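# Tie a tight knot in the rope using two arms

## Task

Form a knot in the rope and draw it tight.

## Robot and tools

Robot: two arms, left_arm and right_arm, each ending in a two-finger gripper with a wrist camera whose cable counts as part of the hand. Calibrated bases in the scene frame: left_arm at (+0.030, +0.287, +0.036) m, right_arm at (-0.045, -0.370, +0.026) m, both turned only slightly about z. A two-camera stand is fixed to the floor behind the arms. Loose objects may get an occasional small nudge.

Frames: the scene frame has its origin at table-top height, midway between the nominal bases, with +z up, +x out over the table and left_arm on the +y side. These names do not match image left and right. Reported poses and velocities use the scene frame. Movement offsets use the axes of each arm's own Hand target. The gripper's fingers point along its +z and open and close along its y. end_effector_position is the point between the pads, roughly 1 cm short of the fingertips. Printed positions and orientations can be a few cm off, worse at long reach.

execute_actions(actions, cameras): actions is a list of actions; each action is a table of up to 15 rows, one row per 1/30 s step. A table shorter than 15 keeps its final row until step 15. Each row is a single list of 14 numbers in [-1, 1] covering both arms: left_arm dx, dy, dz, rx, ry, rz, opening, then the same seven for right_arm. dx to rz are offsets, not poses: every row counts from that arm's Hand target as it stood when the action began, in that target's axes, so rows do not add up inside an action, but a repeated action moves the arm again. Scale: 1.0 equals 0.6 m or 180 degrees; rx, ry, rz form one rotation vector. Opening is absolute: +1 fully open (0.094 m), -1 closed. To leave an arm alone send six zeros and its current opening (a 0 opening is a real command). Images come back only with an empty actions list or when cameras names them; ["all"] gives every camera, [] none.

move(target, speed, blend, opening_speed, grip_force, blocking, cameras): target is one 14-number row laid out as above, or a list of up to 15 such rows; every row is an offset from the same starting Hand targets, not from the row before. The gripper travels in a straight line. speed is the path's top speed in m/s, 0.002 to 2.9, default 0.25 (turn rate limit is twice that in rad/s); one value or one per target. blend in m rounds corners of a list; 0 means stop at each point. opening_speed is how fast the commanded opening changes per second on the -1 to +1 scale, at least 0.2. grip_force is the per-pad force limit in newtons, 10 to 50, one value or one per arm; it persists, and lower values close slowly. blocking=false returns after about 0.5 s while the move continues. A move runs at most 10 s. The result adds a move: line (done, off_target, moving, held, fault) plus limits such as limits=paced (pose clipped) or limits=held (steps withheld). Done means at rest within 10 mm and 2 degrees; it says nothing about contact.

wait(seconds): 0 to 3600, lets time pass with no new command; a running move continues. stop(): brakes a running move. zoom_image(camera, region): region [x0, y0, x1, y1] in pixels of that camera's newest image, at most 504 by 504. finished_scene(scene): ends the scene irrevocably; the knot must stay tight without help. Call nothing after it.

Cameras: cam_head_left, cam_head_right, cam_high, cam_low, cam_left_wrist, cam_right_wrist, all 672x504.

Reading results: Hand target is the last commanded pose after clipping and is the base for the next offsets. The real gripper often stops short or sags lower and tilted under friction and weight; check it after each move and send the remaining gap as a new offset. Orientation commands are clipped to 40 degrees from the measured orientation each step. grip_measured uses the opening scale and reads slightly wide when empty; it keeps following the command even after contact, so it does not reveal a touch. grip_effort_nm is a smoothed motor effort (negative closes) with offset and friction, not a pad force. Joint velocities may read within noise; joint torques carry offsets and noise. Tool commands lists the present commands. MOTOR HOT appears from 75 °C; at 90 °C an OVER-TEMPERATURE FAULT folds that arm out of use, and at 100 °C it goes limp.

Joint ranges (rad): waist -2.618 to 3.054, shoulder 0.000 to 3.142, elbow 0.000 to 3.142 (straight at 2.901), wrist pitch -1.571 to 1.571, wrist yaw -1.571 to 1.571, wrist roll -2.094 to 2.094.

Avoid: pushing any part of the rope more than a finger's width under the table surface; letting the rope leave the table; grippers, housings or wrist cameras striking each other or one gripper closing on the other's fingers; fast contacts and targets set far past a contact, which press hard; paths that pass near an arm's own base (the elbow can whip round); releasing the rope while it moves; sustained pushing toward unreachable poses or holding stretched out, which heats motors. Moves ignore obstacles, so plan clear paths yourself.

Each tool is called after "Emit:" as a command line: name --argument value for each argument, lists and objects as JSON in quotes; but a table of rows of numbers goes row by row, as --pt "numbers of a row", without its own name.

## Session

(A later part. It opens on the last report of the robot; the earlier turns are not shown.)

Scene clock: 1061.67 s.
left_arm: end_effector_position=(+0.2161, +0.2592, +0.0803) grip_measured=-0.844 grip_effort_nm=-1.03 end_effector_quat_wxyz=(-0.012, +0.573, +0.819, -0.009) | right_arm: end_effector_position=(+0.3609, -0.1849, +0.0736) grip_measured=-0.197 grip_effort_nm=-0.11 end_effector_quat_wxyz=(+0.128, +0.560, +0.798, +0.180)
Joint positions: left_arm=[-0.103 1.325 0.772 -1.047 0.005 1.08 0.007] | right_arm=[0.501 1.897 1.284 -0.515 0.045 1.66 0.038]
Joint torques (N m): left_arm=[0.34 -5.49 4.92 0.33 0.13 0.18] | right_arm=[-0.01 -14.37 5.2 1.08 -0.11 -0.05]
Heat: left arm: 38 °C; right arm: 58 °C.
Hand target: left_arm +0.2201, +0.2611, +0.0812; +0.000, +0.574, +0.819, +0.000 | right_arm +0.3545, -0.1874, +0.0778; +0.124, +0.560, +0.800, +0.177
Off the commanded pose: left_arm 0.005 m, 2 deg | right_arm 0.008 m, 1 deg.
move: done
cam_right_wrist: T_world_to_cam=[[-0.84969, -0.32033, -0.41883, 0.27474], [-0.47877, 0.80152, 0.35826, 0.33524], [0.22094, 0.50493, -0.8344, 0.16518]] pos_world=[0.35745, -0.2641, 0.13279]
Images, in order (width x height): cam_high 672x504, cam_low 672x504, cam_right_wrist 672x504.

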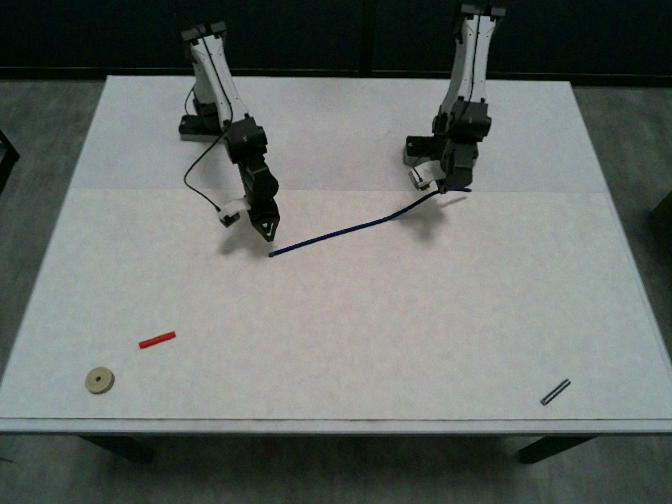

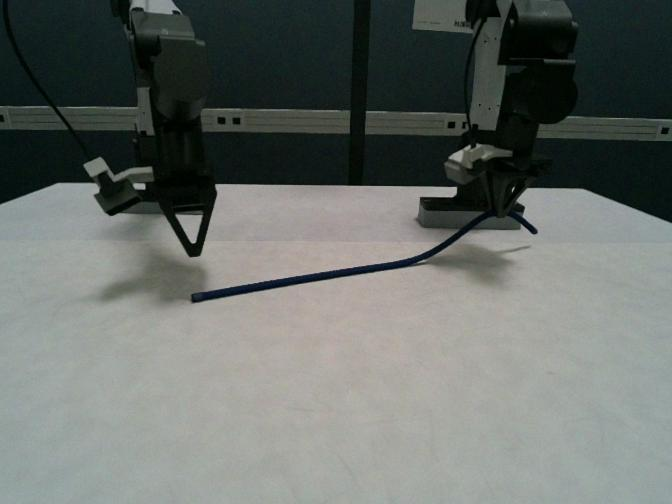

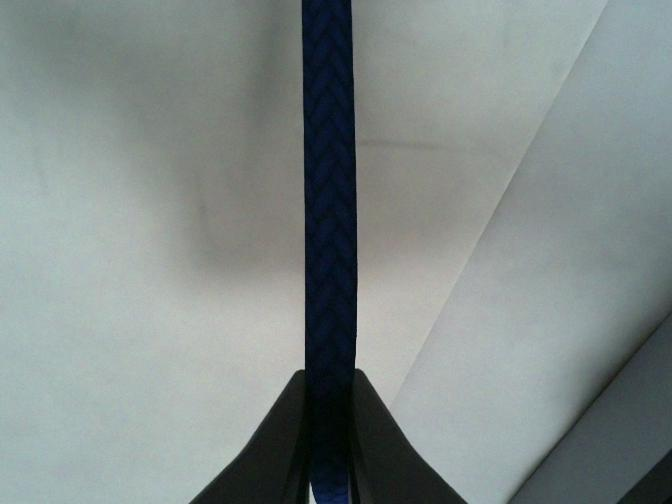

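Emit:
move --pt "-0.1192 -0.0767 -0.0317 0 0 0 -0.88 0.006 -0.188 -0.24 0.138 0 0 -0.2" --pt "-0.2858 -0.1767 -0.0317 0 0 0 -0.88 0.006 -0.188 -0.24 0.138 0 0 -0.2" --pt "-0.4692 -0.1767 -0.0317 0 0 0 -0.88 0.006 -0.188 -0.24 0.138 0 0 -0.2" --speed 0.12 --blend '[0.02, 0.02, 0]' --cameras '["cam_low", "cam_high", "cam_head_right", "cam_right_wrist"]'

Scene clock: 1123.17 s.
left_arm: end_effector_position=(+0.2157, -0.0352, +0.0978) grip_measured=-0.844 grip_effort_nm=-1.03 end_effector_quat_wxyz=(-0.001, +0.575, +0.818, -0.002) | right_arm: end_effector_position=(+0.2016, -0.2435, +0.1501) grip_measured=-0.197 grip_effort_nm=-0.11 end_effector_quat_wxyz=(+0.000, +0.573, +0.819, -0.010)
Joint positions: left_arm=[-1.005 1.976 1.551 -1.147 0.005 0.181 0.007] | right_arm=[0.535 1.605 1.345 -1.328 0.008 1.702 0.038]
Joint torques (N m): left_arm=[-0.98 -9.01 8.47 0.17 0.12 0.03] | right_arm=[0.75 -10.04 7.54 0.07 -0.16 0.11]
Heat: left arm: 34 °C; right arm: 57 °C.
Hand target: left_arm +0.2165, -0.0397, +0.1004; +0.000, +0.574, +0.819, +0.000 | right_arm +0.2001, -0.2399, +0.1606; +0.001, +0.574, +0.819, +0.001
Off the commanded pose: left_arm 0.005 m, 0 deg | right_arm 0.011 m, 1 deg.
move: off_target (right_arm)
cam_right_wrist: T_world_to_cam=[[-0.93507, -0.35321, 0.02965, 0.09451], [-0.31408, 0.86445, 0.39253, 0.25549], [-0.16428, 0.35773, -0.91926, 0.34834]] pos_world=[0.22584, -0.31209, 0.21712]
Images, in order (width x height): cam_head_right 672x504, cam_high 672x504, cam_low 672x504, cam_right_wrist 672x504.

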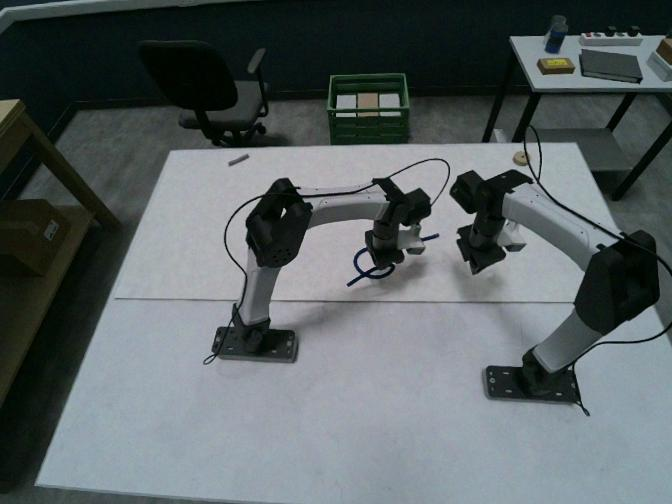

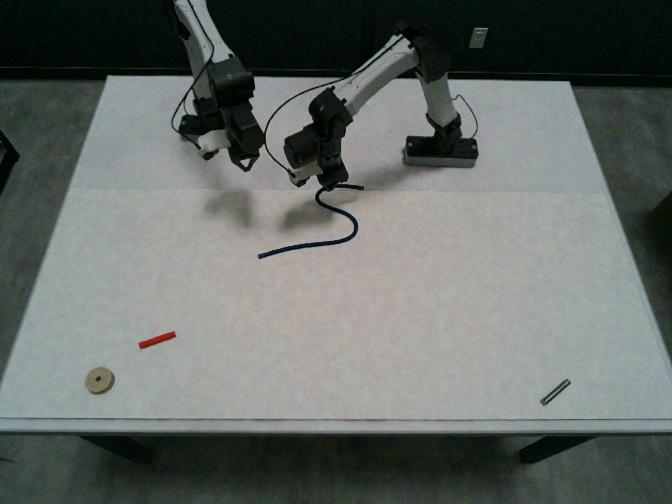

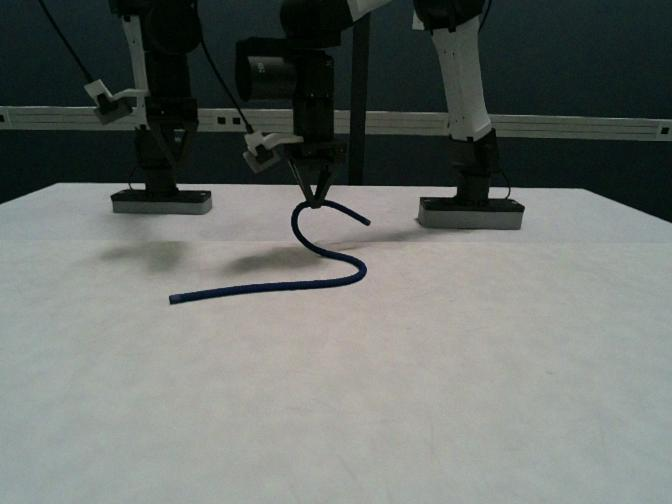

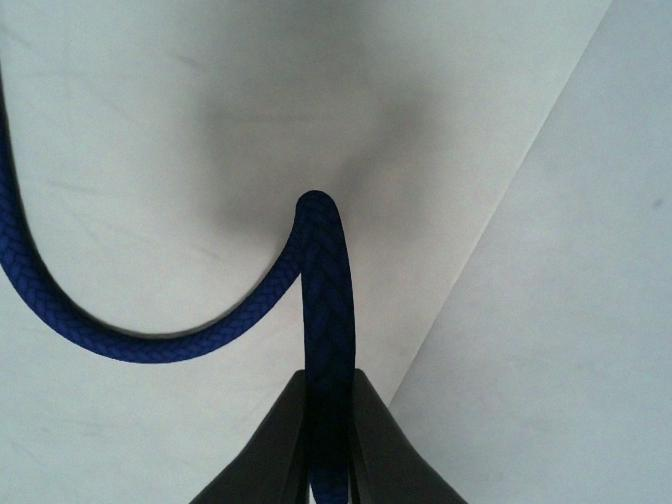

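Emit:
move --pt "-0.1083 0.1 0.0167 0 0 0 -0.88 0 0 0 0 0 0 -0.2" --pt "-0.0833 0.225 0.0667 0 0 0 -0.88 0 0 0 0 0 0 -0.2" --pt "0 0.2167 0.1167 0 0 0 -0.88 0 0 0 0 0 0 -0.2" --speed 0.12 --blend '[0.02, 0.02, 0]' --cameras '["cam_low", "cam_high", "cam_head_right", "cam_right_wrist"]'

Scene clock: 1148.43 s.
left_arm: end_effector_position=(+0.3323, +0.0036, +0.0272) grip_measured=-0.844 grip_effort_nm=-1.03 end_effector_quat_wxyz=(-0.016, +0.574, +0.819, +0.000) | right_arm: end_effector_position=(+0.2016, -0.2435, +0.1501) grip_measured=-0.197 grip_effort_nm=-0.11 end_effector_quat_wxyz=(+0.000, +0.573, +0.819, -0.010)
Joint positions: left_arm=[-0.711 2.238 1.668 -1.031 0.005 0.474 0.007] | right_arm=[0.535 1.605 1.345 -1.328 0.008 1.702 0.038]
Joint torques (N m): left_arm=[0.46 -13.72 4.04 0.51 0.11 0.22] | right_arm=[0.76 -10.02 7.53 0.07 -0.16 0.11]
Heat: left arm: 36 °C; right arm: 52 °C.
Hand target: left_arm +0.3386, +0.0046, +0.0304; +0.000, +0.574, +0.819, +0.000 | right_arm +0.2001, -0.2399, +0.1606; +0.001, +0.574, +0.819, +0.001
Off the commanded pose: left_arm 0.007 m, 2 deg | right_arm 0.011 m, 1 deg.
move: done
cam_right_wrist: T_world_to_cam=[[-0.93507, -0.35321, 0.02965, 0.09451], [-0.31408, 0.86445, 0.39253, 0.25549], [-0.16428, 0.35773, -0.91926, 0.34834]] pos_world=[0.22584, -0.31209, 0.21712]
Images, in order (width x height): cam_head_right 672x504, cam_high 672x504, cam_low 672x504, cam_right_wrist 672x504.

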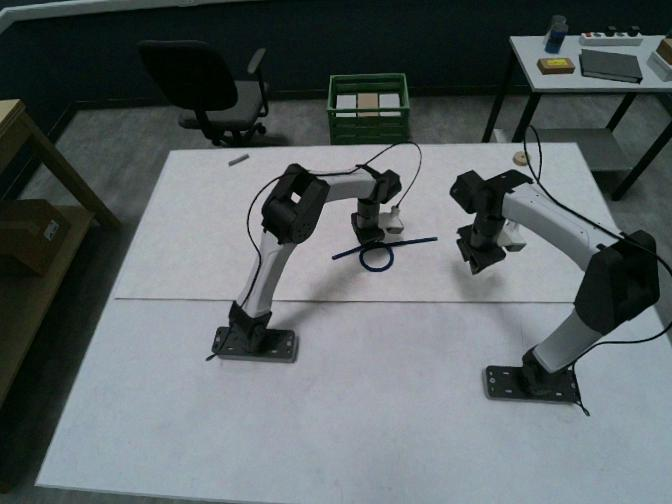

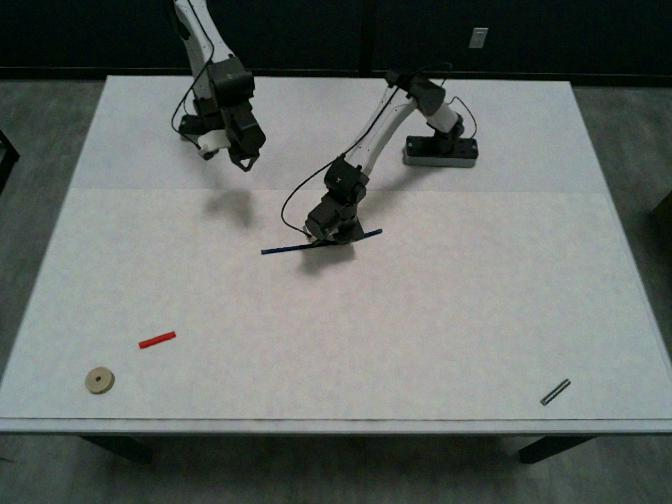

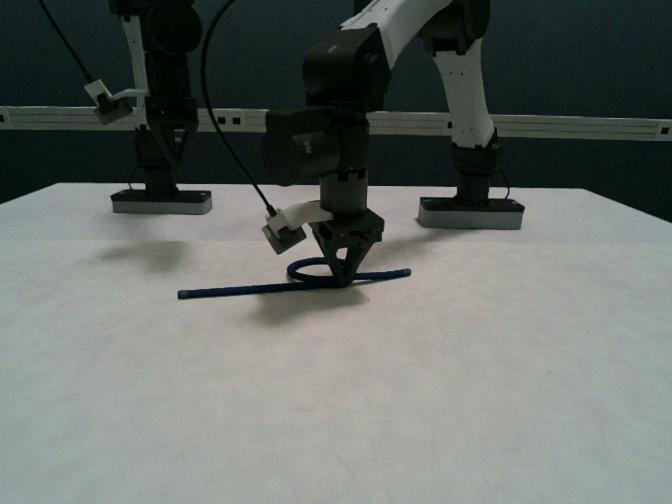

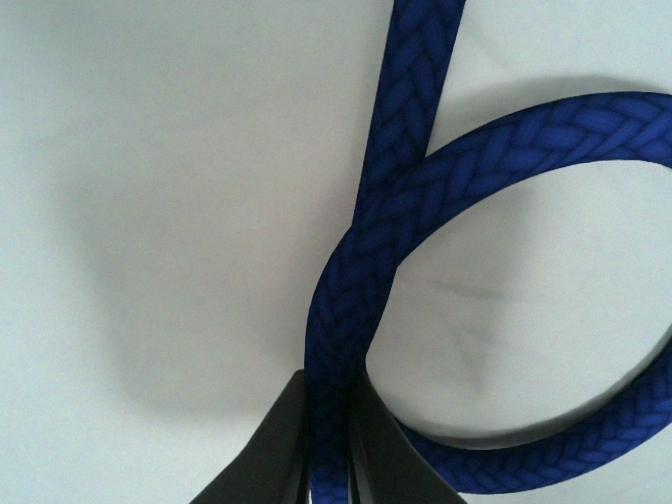

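Emit:
zoom_image --camera "cam_head_right" --region '[310, 200, 460, 300]'

Emit:
zoom_image --camera "cam_low" --region '[160, 200, 430, 320]'

Scaled by 3.360 from the camera's image (finer frame: 960x720).

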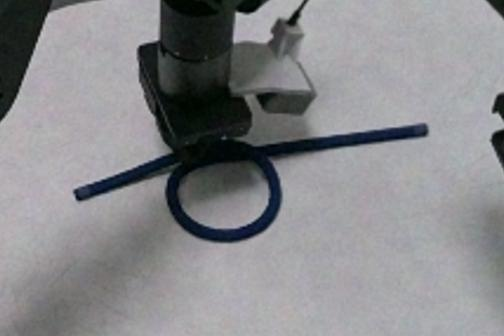

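Scaled by 1.867 from the camera's image (finer frame: 960x720).

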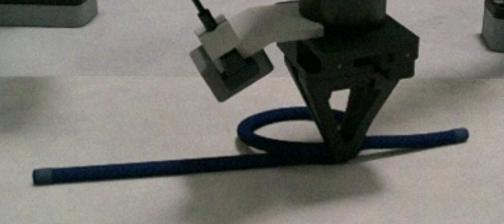

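Emit:
move --pt "0 0.0333 0 0 0 0 -0.88 0 0 0 0 0 0 -0.2" --pt "0 0.0333 0.0217 0 0 0 -0.88 0 0 0 0 0 0 -0.2" --speed 0.08 --cameras '["cam_low", "cam_right_wrist"]'

Scene clock: 1224.80 s.
left_arm: end_effector_position=(+0.3527, +0.0131, +0.0224) grip_measured=-0.844 grip_effort_nm=-1.03 end_effector_quat_wxyz=(-0.006, +0.571, +0.821, -0.002) | right_arm: end_effector_position=(+0.2016, -0.2435, +0.1501) grip_measured=-0.197 grip_effort_nm=-0.11 end_effector_quat_wxyz=(+0.000, +0.573, +0.819, -0.010)
Joint positions: left_arm=[-0.662 2.26 1.684 -1.006 0.005 0.516 0.007] | right_arm=[0.535 1.605 1.345 -1.328 0.008 1.702 0.038]
Joint torques (N m): left_arm=[-0.27 -11.08 5.9 0.48 0.11 0.19] | right_arm=[0.77 -10.04 7.53 0.08 -0.16 0.11]
Heat: left arm: 47 °C; right arm: 48 °C.
Hand target: left_arm +0.3575, +0.0114, +0.0174; +0.000, +0.574, +0.819, +0.000 | right_arm +0.2001, -0.2399, +0.1606; +0.001, +0.574, +0.819, +0.001
Off the commanded pose: left_arm 0.007 m, 1 deg | right_arm 0.011 m, 1 deg.
move: done
cam_right_wrist: T_world_to_cam=[[-0.93507, -0.35321, 0.02965, 0.09451], [-0.31408, 0.86445, 0.39253, 0.25549], [-0.16428, 0.35773, -0.91926, 0.34834]] pos_world=[0.22584, -0.31209, 0.21712]

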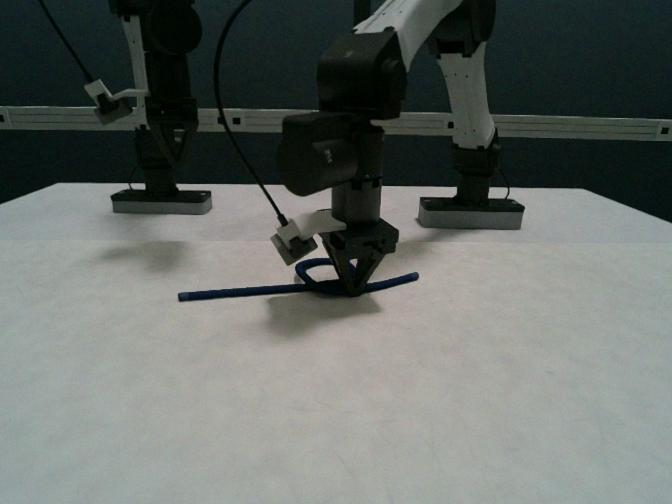

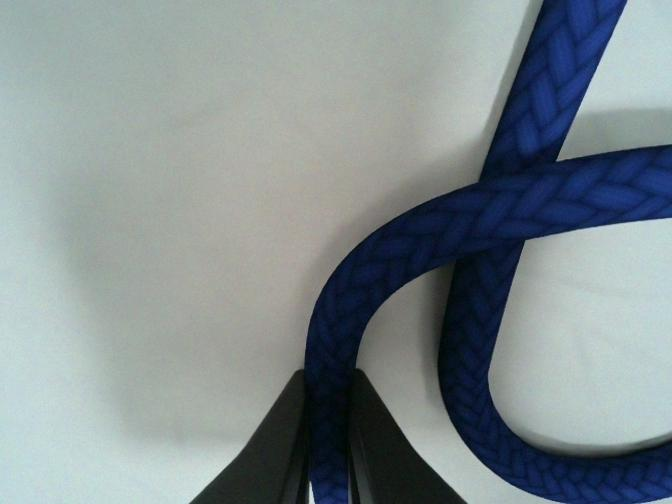

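Emit:
move --target '[0, 0, 0, 0, 0, 0, -0.4, 0, 0, 0, 0, 0, 0, -0.2]' --opening_speed 0.6 --cameras '["cam_right_wrist"]'

Emit:
move --target '[0, 0, -0.1333, 0, 0, 0, -0.4, 0, 0, 0, 0, 0, 0, -0.2]' --speed 0.1 --cameras '["cam_low", "cam_high", "cam_head_right", "cam_right_wrist"]'

Scene clock: 1241.37 s.
left_arm: end_effector_position=(+0.3529, +0.0129, +0.0224) grip_measured=-0.403 grip_effort_nm=0.11 end_effector_quat_wxyz=(-0.005, +0.571, +0.821, -0.002) | right_arm: end_effector_position=(+0.2016, -0.2435, +0.1501) grip_measured=-0.197 grip_effort_nm=-0.11 end_effector_quat_wxyz=(+0.000, +0.573, +0.819, -0.010)
Joint positions: left_arm=[-0.662 2.26 1.684 -1.005 0.005 0.516 0.028] | right_arm=[0.535 1.605 1.345 -1.328 0.008 1.702 0.038]
Joint torques (N m): left_arm=[-0.18 -10.95 5.98 0.46 0.13 0.2] | right_arm=[0.75 -10.04 7.57 0.08 -0.16 0.11]
Heat: left arm: 45 °C; right arm: 48 °C.
Hand target: left_arm +0.3575, +0.0114, +0.0174; +0.000, +0.574, +0.819, +0.000 | right_arm +0.2001, -0.2399, +0.1606; +0.001, +0.574, +0.819, +0.001
Off the commanded pose: left_arm 0.007 m, 1 deg | right_arm 0.011 m, 1 deg.
move: done
cam_right_wrist: T_world_to_cam=[[-0.93507, -0.35321, 0.02965, 0.09451], [-0.31408, 0.86445, 0.39253, 0.25549], [-0.16428, 0.35773, -0.91926, 0.34834]] pos_world=[0.22584, -0.31209, 0.21712]

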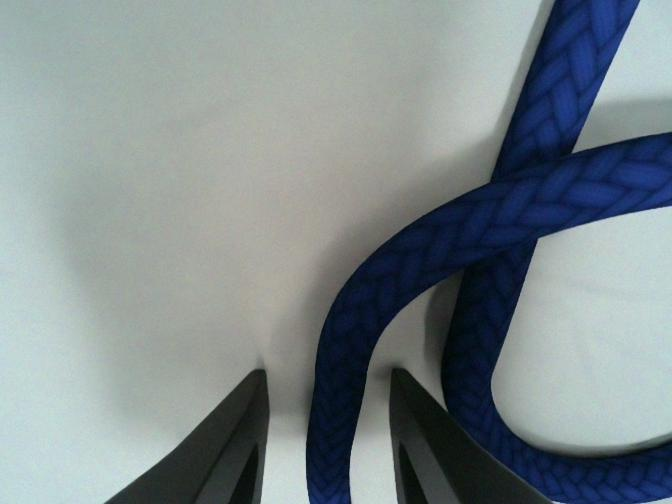

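Scene clock: 1243.10 s.
left_arm: end_effector_position=(+0.3516, +0.0140, +0.0781) grip_measured=-0.402 grip_effort_nm=0.11 end_effector_quat_wxyz=(-0.021, +0.571, +0.821, +0.000) | right_arm: end_effector_position=(+0.2016, -0.2435, +0.1501) grip_measured=-0.197 grip_effort_nm=-0.11 end_effector_quat_wxyz=(+0.000, +0.573, +0.819, -0.010)
Joint positions: left_arm=[-0.662 2.232 1.864 -1.245 0.005 0.516 0.028] | right_arm=[0.535 1.605 1.345 -1.328 0.008 1.702 0.038]
Joint torques (N m): left_arm=[-0.23 -15.28 8.44 0.06 0.14 0.2] | right_arm=[0.76 -10.03 7.54 0.08 -0.16 0.11]
Heat: left arm: 46 °C; right arm: 48 °C.
Hand target: left_arm +0.3575, +0.0114, +0.0973; +0.000, +0.574, +0.819, +0.000 | right_arm +0.2001, -0.2399, +0.1606; +0.001, +0.574, +0.819, +0.001
Off the commanded pose: left_arm 0.020 m, 2 deg | right_arm 0.011 m, 1 deg.
move: off_target (left_arm)
cam_right_wrist: T_world_to_cam=[[-0.93507, -0.35321, 0.02965, 0.09451], [-0.31408, 0.86445, 0.39253, 0.25549], [-0.16428, 0.35773, -0.91926, 0.34834]] pos_world=[0.22584, -0.31209, 0.21712]
Images, in order (width x height): cam_head_right 672x504, cam_high 672x504, cam_low 672x504, cam_right_wrist 672x504.

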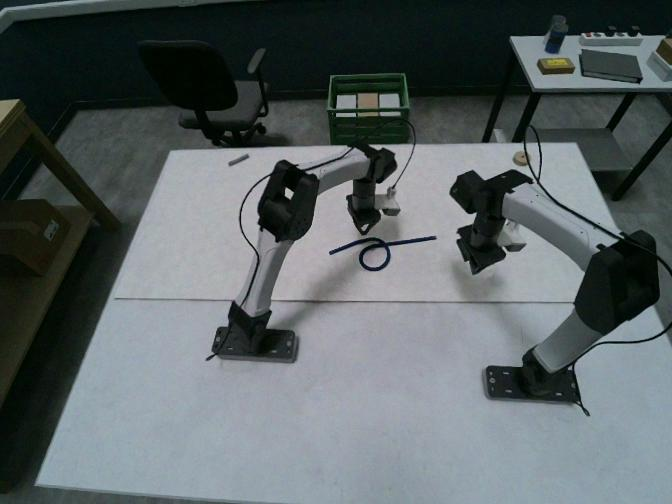

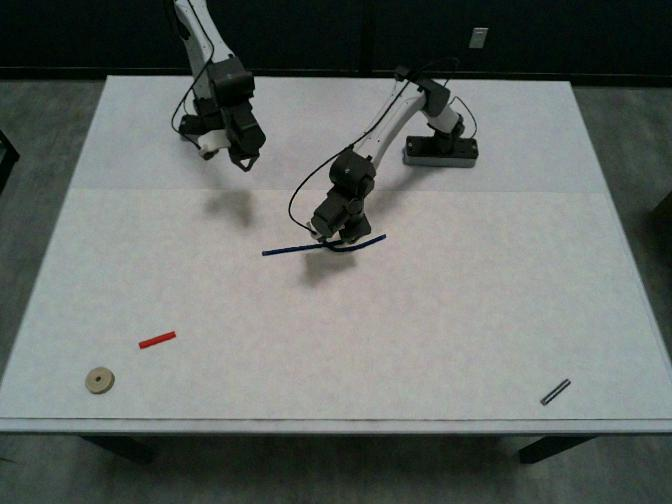

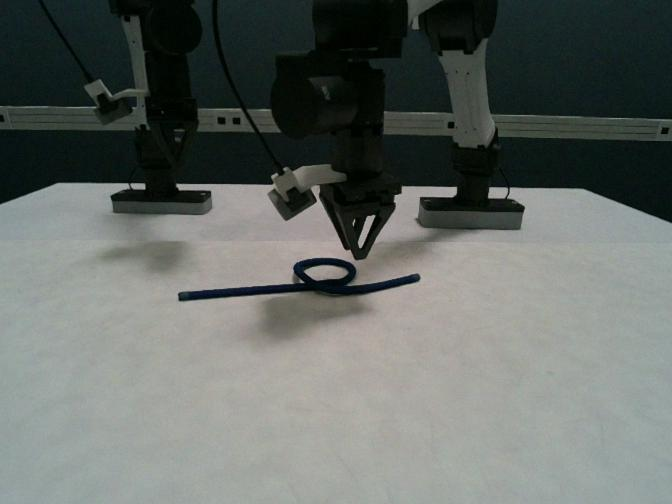

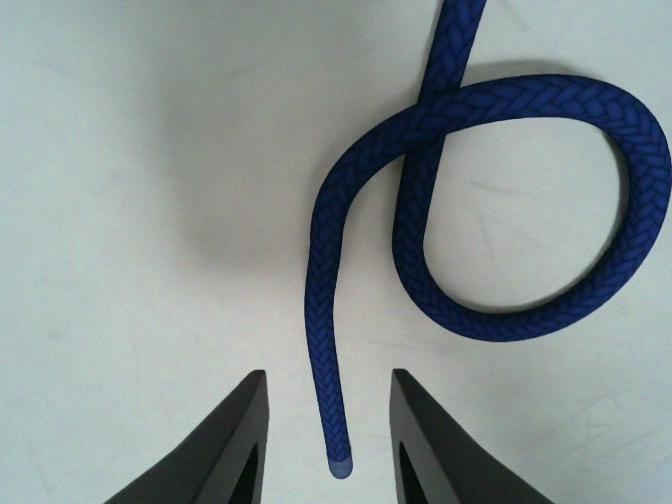

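Emit:
move --pt "0.1195 -0.0037 0.05 0 0 0 -0.3 0 0 0 0 0 0 -0.2" --pt "0.1195 -0.0037 0.1389 0 0 0 -0.3 0 0 0 0 0 0 -0.2" --speed '[0.12, 0.06]' --cameras '["cam_low", "cam_right_wrist"]'

Scene clock: 1280.10 s.
left_arm: end_effector_position=(+0.3271, +0.0773, +0.0200) grip_measured=-0.302 grip_effort_nm=0.11 end_effector_quat_wxyz=(-0.004, +0.572, +0.820, -0.002) | right_arm: end_effector_position=(+0.2016, -0.2435, +0.1501) grip_measured=-0.197 grip_effort_nm=-0.11 end_effector_quat_wxyz=(+0.000, +0.573, +0.819, -0.010)
Joint positions: left_arm=[-0.572 2.049 1.332 -0.86 0.005 0.608 0.033] | right_arm=[0.535 1.605 1.345 -1.328 0.008 1.702 0.038]
Joint torques (N m): left_arm=[0.06 -9.06 4.81 0.52 0.11 0.17] | right_arm=[0.76 -10.03 7.54 0.07 -0.16 0.11]
Heat: left arm: 52 °C; right arm: 47 °C.
Hand target: left_arm +0.3310, +0.0781, +0.0139; +0.000, +0.574, +0.819, +0.000 | right_arm +0.2001, -0.2399, +0.1606; +0.001, +0.574, +0.819, +0.001
Off the commanded pose: left_arm 0.007 m, 1 deg | right_arm 0.011 m, 1 deg.
move: done
cam_right_wrist: T_world_to_cam=[[-0.93507, -0.35321, 0.02965, 0.09451], [-0.31408, 0.86445, 0.39253, 0.25549], [-0.16428, 0.35773, -0.91926, 0.34834]] pos_world=[0.22584, -0.31209, 0.21712]

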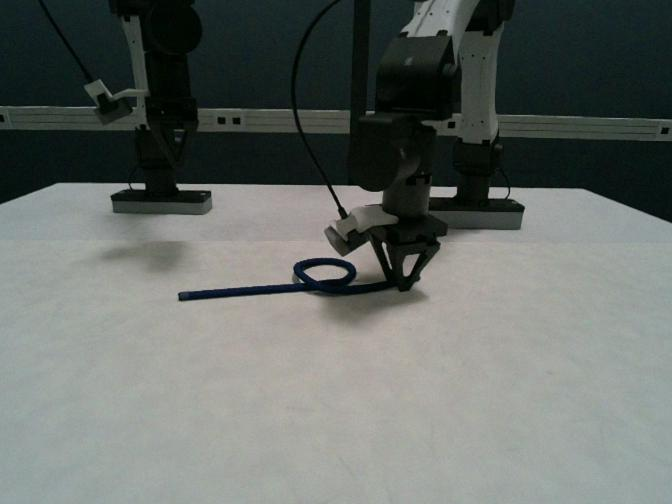

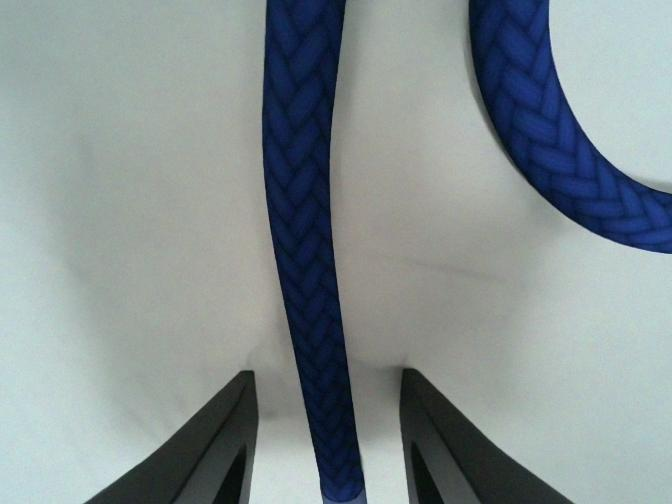

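Emit:
move --pt "-0.0333 0 0.005 0 0 0 -0.3 0 0 0 0 0 0 -0.2" --pt "-0.0333 0 0.005 0 0 0 -0.88 0 0 0 0 0 0 -0.2" --speed 0.05 --opening_speed 0.8 --cameras '["cam_low", "cam_right_wrist"]'

Scene clock: 1288.87 s.
left_arm: end_effector_position=(+0.3333, +0.0669, +0.0171) grip_measured=-0.834 grip_effort_nm=-0.91 end_effector_quat_wxyz=(-0.006, +0.573, +0.820, -0.001) | right_arm: end_effector_position=(+0.2016, -0.2435, +0.1501) grip_measured=-0.197 grip_effort_nm=-0.11 end_effector_quat_wxyz=(+0.000, +0.573, +0.819, -0.010)
Joint positions: left_arm=[-0.587 2.096 1.392 -0.879 0.002 0.595 0.008] | right_arm=[0.535 1.605 1.345 -1.328 0.008 1.702 0.038]
Joint torques (N m): left_arm=[-1.21 -8.23 6.84 0.46 0.15 0.02] | right_arm=[0.75 -10.02 7.56 0.07 -0.15 0.11]
Heat: left arm: 48 °C; right arm: 47 °C.
Hand target: left_arm +0.3378, +0.0593, +0.0109; +0.000, +0.574, +0.819, +0.000 | right_arm +0.2001, -0.2399, +0.1606; +0.001, +0.574, +0.819, +0.001
Off the commanded pose: left_arm 0.011 m, 1 deg | right_arm 0.011 m, 1 deg.
move: off_target (left_arm); target 2's new opening was sent with left_arm's hand 0.012 m and 1 deg from that target
cam_right_wrist: T_world_to_cam=[[-0.93507, -0.35321, 0.02965, 0.09451], [-0.31408, 0.86445, 0.39253, 0.25549], [-0.16428, 0.35773, -0.91926, 0.34834]] pos_world=[0.22584, -0.31209, 0.21712]

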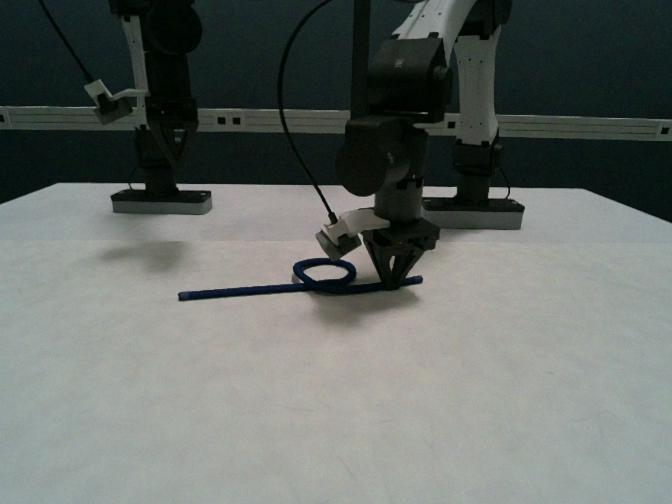

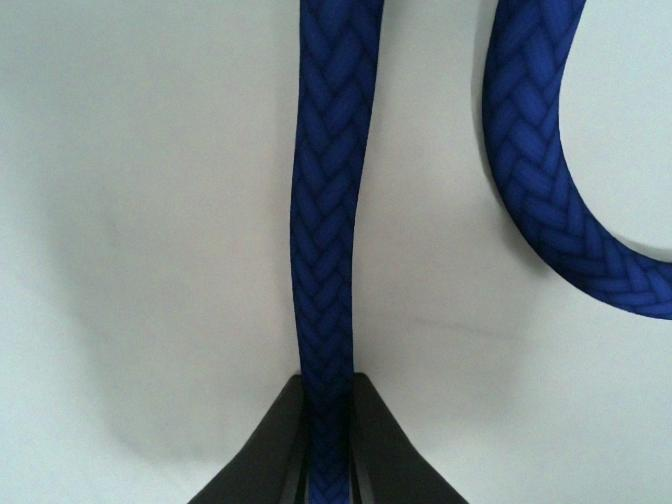

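Emit:
move --pt "0 0 -0.0667 0 0 0 -0.88 0 0 0 0 0 0 -0.2" --pt "0.0123 -0.0727 -0.075 0 0 -0.5 -0.88 0 0 0 0 0 0 -0.2" --pt "0.0123 -0.0727 -0.005 0 0 -0.5 -0.88 0 0 0 0 0 0 -0.2" --speed 0.1 --blend '[0.015, 0, 0]' --cameras '["cam_low", "cam_high", "cam_head_right", "cam_right_wrist"]'

Scene clock: 1353.97 s.
left_arm: end_effector_position=(+0.2937, +0.0549, +0.0196) grip_measured=-0.840 grip_effort_nm=-1.03 end_effector_quat_wxyz=(-0.003, -0.172, +0.985, +0.002) | right_arm: end_effector_position=(+0.2016, -0.2435, +0.1501) grip_measured=-0.197 grip_effort_nm=-0.11 end_effector_quat_wxyz=(+0.000, +0.573, +0.819, -0.010)
Joint positions: left_arm=[-0.68 2.009 1.268 -0.838 0.002 -1.065 0.008] | right_arm=[0.535 1.605 1.345 -1.328 0.008 1.702 0.038]
Joint torques (N m): left_arm=[-1.02 -8.61 4.72 0.47 0.08 0.01] | right_arm=[0.77 -10.04 7.58 0.07 -0.16 0.11]
Heat: left arm: 41 °C; right arm: 47 °C.
Hand target: left_arm +0.2942, +0.0514, +0.0139; +0.000, -0.173, +0.985, +0.000 | right_arm +0.2001, -0.2399, +0.1606; +0.001, +0.574, +0.819, +0.001
Off the commanded pose: left_arm 0.007 m, 1 deg | right_arm 0.011 m, 1 deg.
move: done
cam_right_wrist: T_world_to_cam=[[-0.93507, -0.35321, 0.02965, 0.09451], [-0.31408, 0.86445, 0.39253, 0.25549], [-0.16428, 0.35773, -0.91926, 0.34834]] pos_world=[0.22584, -0.31209, 0.21712]
Images, in order (width x height): cam_head_right 672x504, cam_high 672x504, cam_low 672x504, cam_right_wrist 672x504.

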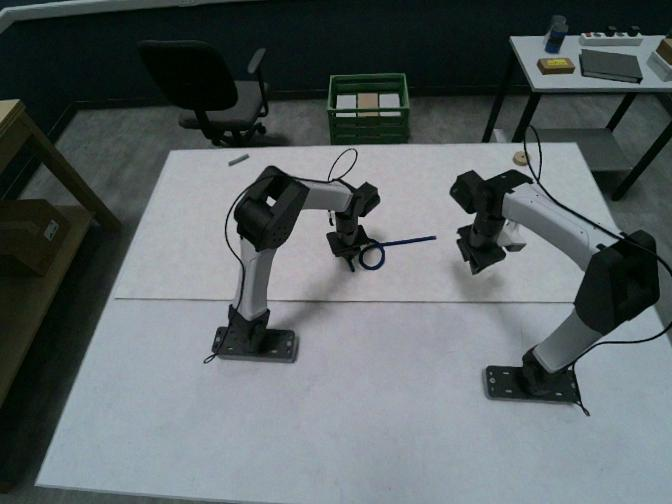

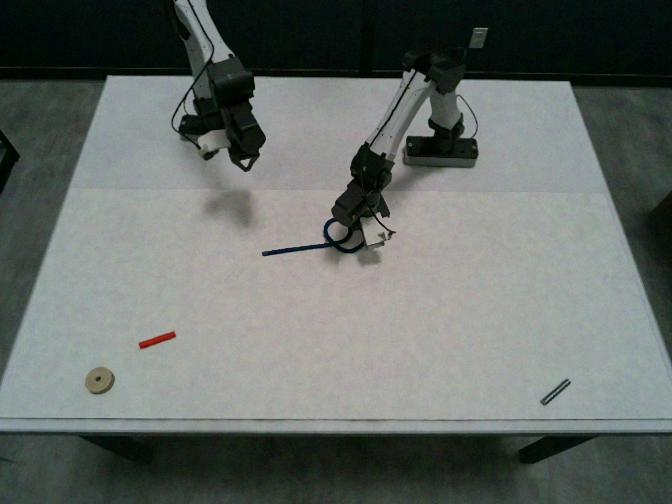

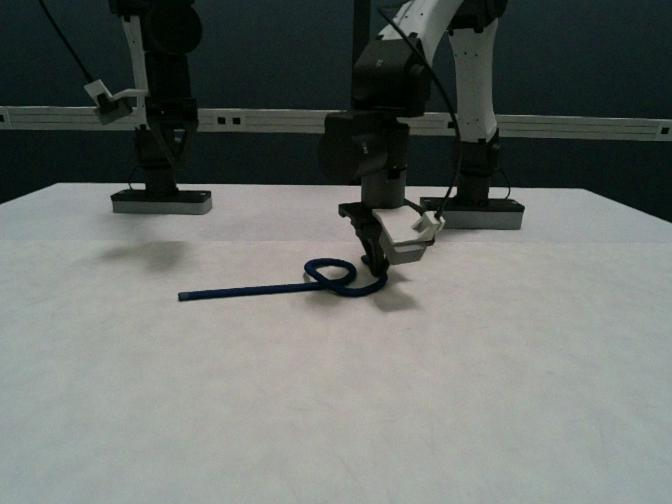

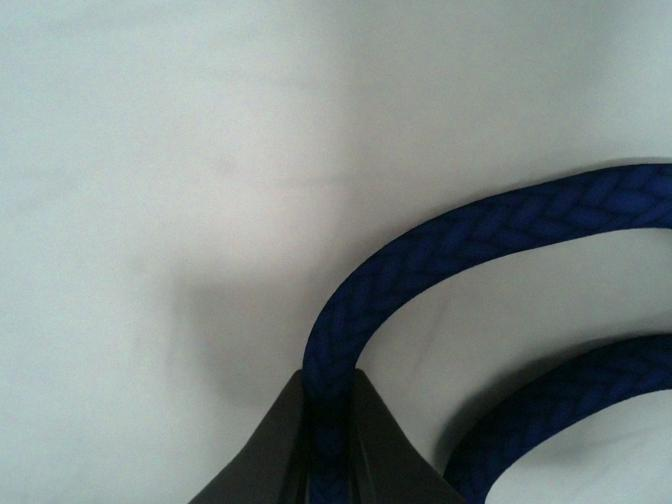

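Emit:
zoom_image --camera "cam_low" --region '[240, 220, 460, 320]'

Emit:
zoom_image --camera "cam_head_right" --region '[310, 210, 450, 300]'

Scaled by 2.291 from the camera's image (finer frame: 960x720).

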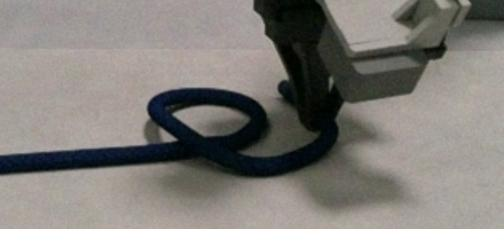

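Scaled by 3.600 from the camera's image (finer frame: 960x720).

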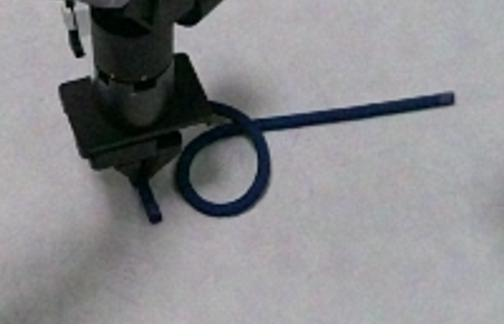

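Emit:
move --target '[0, 0, 0, 0, 0, 0, -0.55, 0, 0, 0, 0, 0, 0, -0.2]' --opening_speed 0.6 --cameras '[]'

Emit:
move --target '[0, 0, -0.1167, 0, 0, 0, -0.55, 0, 0, 0, 0, 0, 0, -0.2]' --speed 0.08 --cameras '["cam_low", "cam_high", "cam_head_right", "cam_right_wrist"]'

Scene clock: 1366.77 s.
left_arm: end_effector_position=(+0.2947, +0.0540, +0.0196) grip_measured=-0.553 grip_effort_nm=0.11 end_effector_quat_wxyz=(-0.002, -0.172, +0.985, +0.000) | right_arm: end_effector_position=(+0.2016, -0.2435, +0.1501) grip_measured=-0.197 grip_effort_nm=-0.11 end_effector_quat_wxyz=(+0.000, +0.573, +0.819, -0.010)
Joint positions: left_arm=[-0.68 2.009 1.268 -0.833 0.002 -1.065 0.021] | right_arm=[0.535 1.605 1.345 -1.328 0.008 1.702 0.038]
Joint torques (N m): left_arm=[-1.03 -8.7 4.68 0.45 0.08 0.03] | right_arm=[0.75 -10.02 7.54 0.07 -0.16 0.11]
Heat: left arm: 40 °C; right arm: 47 °C.
Hand target: left_arm +0.2942, +0.0514, +0.0139; +0.000, -0.173, +0.985, +0.000 | right_arm +0.2001, -0.2399, +0.1606; +0.001, +0.574, +0.819, +0.001
Off the commanded pose: left_arm 0.006 m, 0 deg | right_arm 0.011 m, 1 deg.
move: done

Scene clock: 1368.50 s.
left_arm: end_effector_position=(+0.2904, +0.0578, +0.0678) grip_measured=-0.552 grip_effort_nm=0.11 end_effector_quat_wxyz=(-0.013, -0.172, +0.985, +0.015) | right_arm: end_effector_position=(+0.2016, -0.2435, +0.1501) grip_measured=-0.197 grip_effort_nm=-0.11 end_effector_quat_wxyz=(+0.000, +0.573, +0.819, -0.010)
Joint positions: left_arm=[-0.68 1.948 1.388 -1.05 0.002 -1.065 0.021] | right_arm=[0.535 1.605 1.345 -1.328 0.008 1.702 0.038]
Joint torques (N m): left_arm=[-0.99 -12.6 8.17 0.05 0.08 0.02] | right_arm=[0.77 -10.03 7.57 0.07 -0.15 0.11]
Heat: left arm: 40 °C; right arm: 47 °C.
Hand target: left_arm +0.2943, +0.0514, +0.0840; +0.000, -0.173, +0.985, +0.000 | right_arm +0.2001, -0.2399, +0.1606; +0.001, +0.574, +0.819, +0.001
Off the commanded pose: left_arm 0.018 m, 2 deg | right_arm 0.011 m, 1 deg.
move: off_target (left_arm)
cam_right_wrist: T_world_to_cam=[[-0.93507, -0.35321, 0.02965, 0.09451], [-0.31408, 0.86445, 0.39253, 0.25549], [-0.16428, 0.35773, -0.91926, 0.34834]] pos_world=[0.22584, -0.31209, 0.21712]
Images, in order (width x height): cam_head_right 672x504, cam_high 672x504, cam_low 672x504, cam_right_wrist 672x504.

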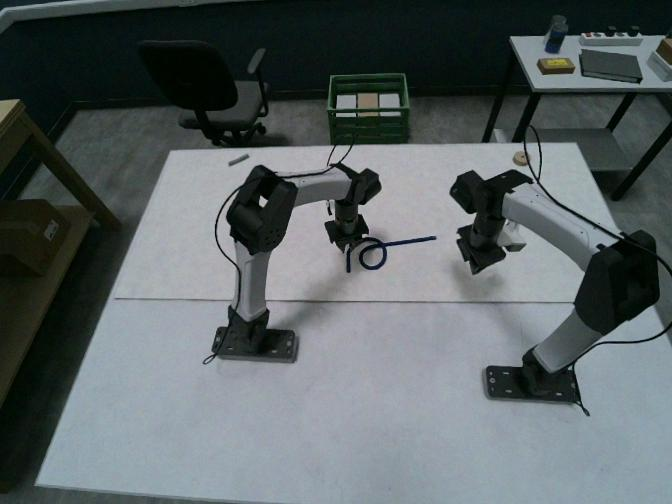

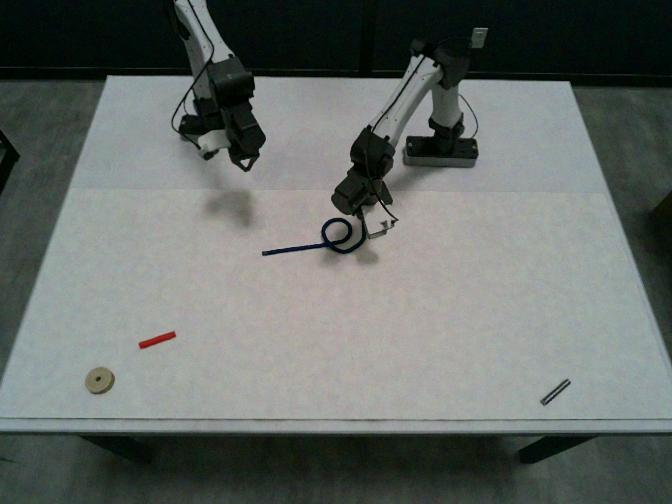

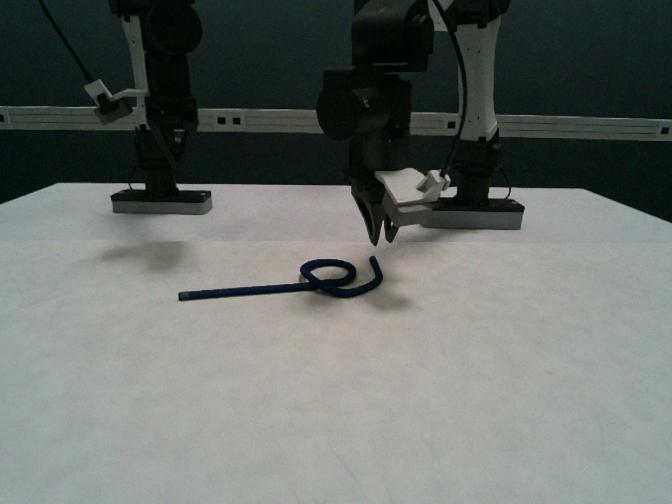

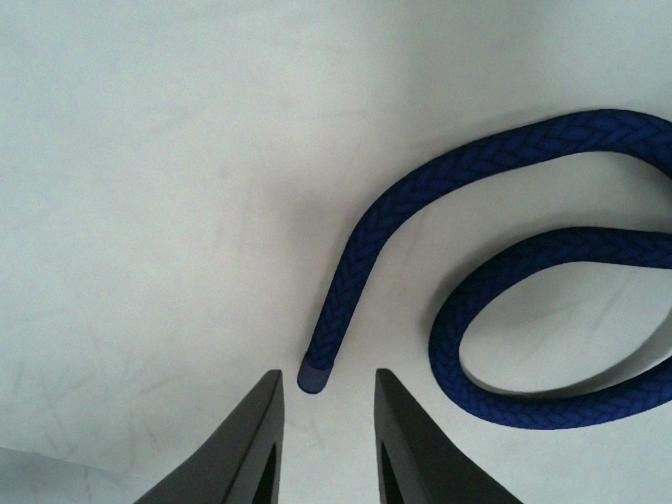

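Emit:
move --pt "0.0413 -0.0585 0.03 0 0 0 -0.5 0 0 0 0 0 0 -0.2" --pt "0.0413 -0.0585 0.118 0 0 0 -0.5 0 0 0 0 0 0 -0.2" --speed '[0.1, 0.05]' --cameras '["cam_low", "cam_right_wrist"]'

Scene clock: 1468.00 s.
left_arm: end_effector_position=(+0.2821, +0.0130, +0.0198) grip_measured=-0.502 grip_effort_nm=0.11 end_effector_quat_wxyz=(-0.003, -0.171, +0.985, +0.003) | right_arm: end_effector_position=(+0.2016, -0.2435, +0.1501) grip_measured=-0.197 grip_effort_nm=-0.11 end_effector_quat_wxyz=(+0.000, +0.573, +0.819, -0.010)
Joint positions: left_arm=[-0.786 2.079 1.377 -0.876 0.002 -1.168 0.023] | right_arm=[0.535 1.605 1.345 -1.328 0.008 1.702 0.038]
Joint torques (N m): left_arm=[-0.8 -9.35 4.67 0.51 0.07 0.01] | right_arm=[0.75 -10.06 7.53 0.07 -0.16 0.11]
Heat: left arm: 42 °C; right arm: 46 °C.
Hand target: left_arm +0.2830, +0.0099, +0.0132; +0.000, -0.173, +0.985, +0.000 | right_arm +0.2001, -0.2399, +0.1606; +0.001, +0.574, +0.819, +0.001
Off the commanded pose: left_arm 0.007 m, 1 deg | right_arm 0.011 m, 1 deg.
move: done
cam_right_wrist: T_world_to_cam=[[-0.93507, -0.35321, 0.02965, 0.09451], [-0.31408, 0.86445, 0.39253, 0.25549], [-0.16428, 0.35773, -0.91926, 0.34834]] pos_world=[0.22584, -0.31209, 0.21712]

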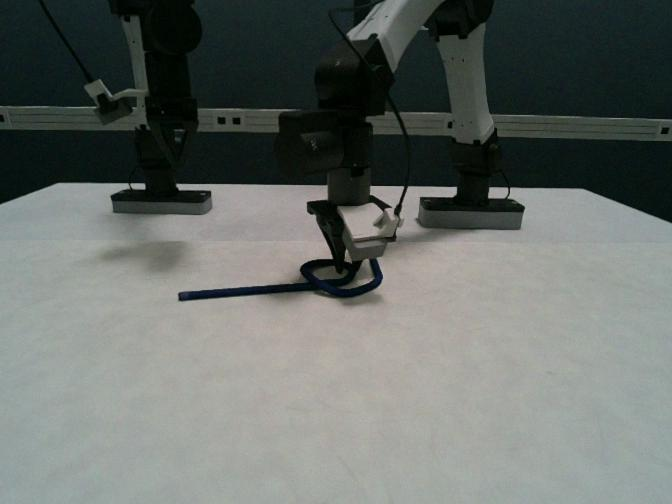

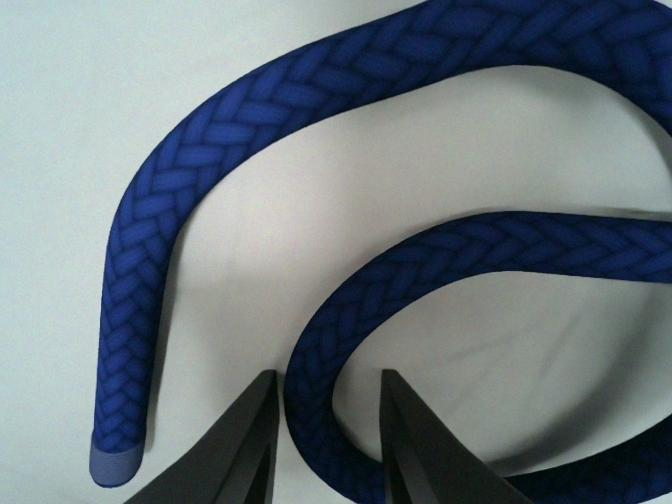

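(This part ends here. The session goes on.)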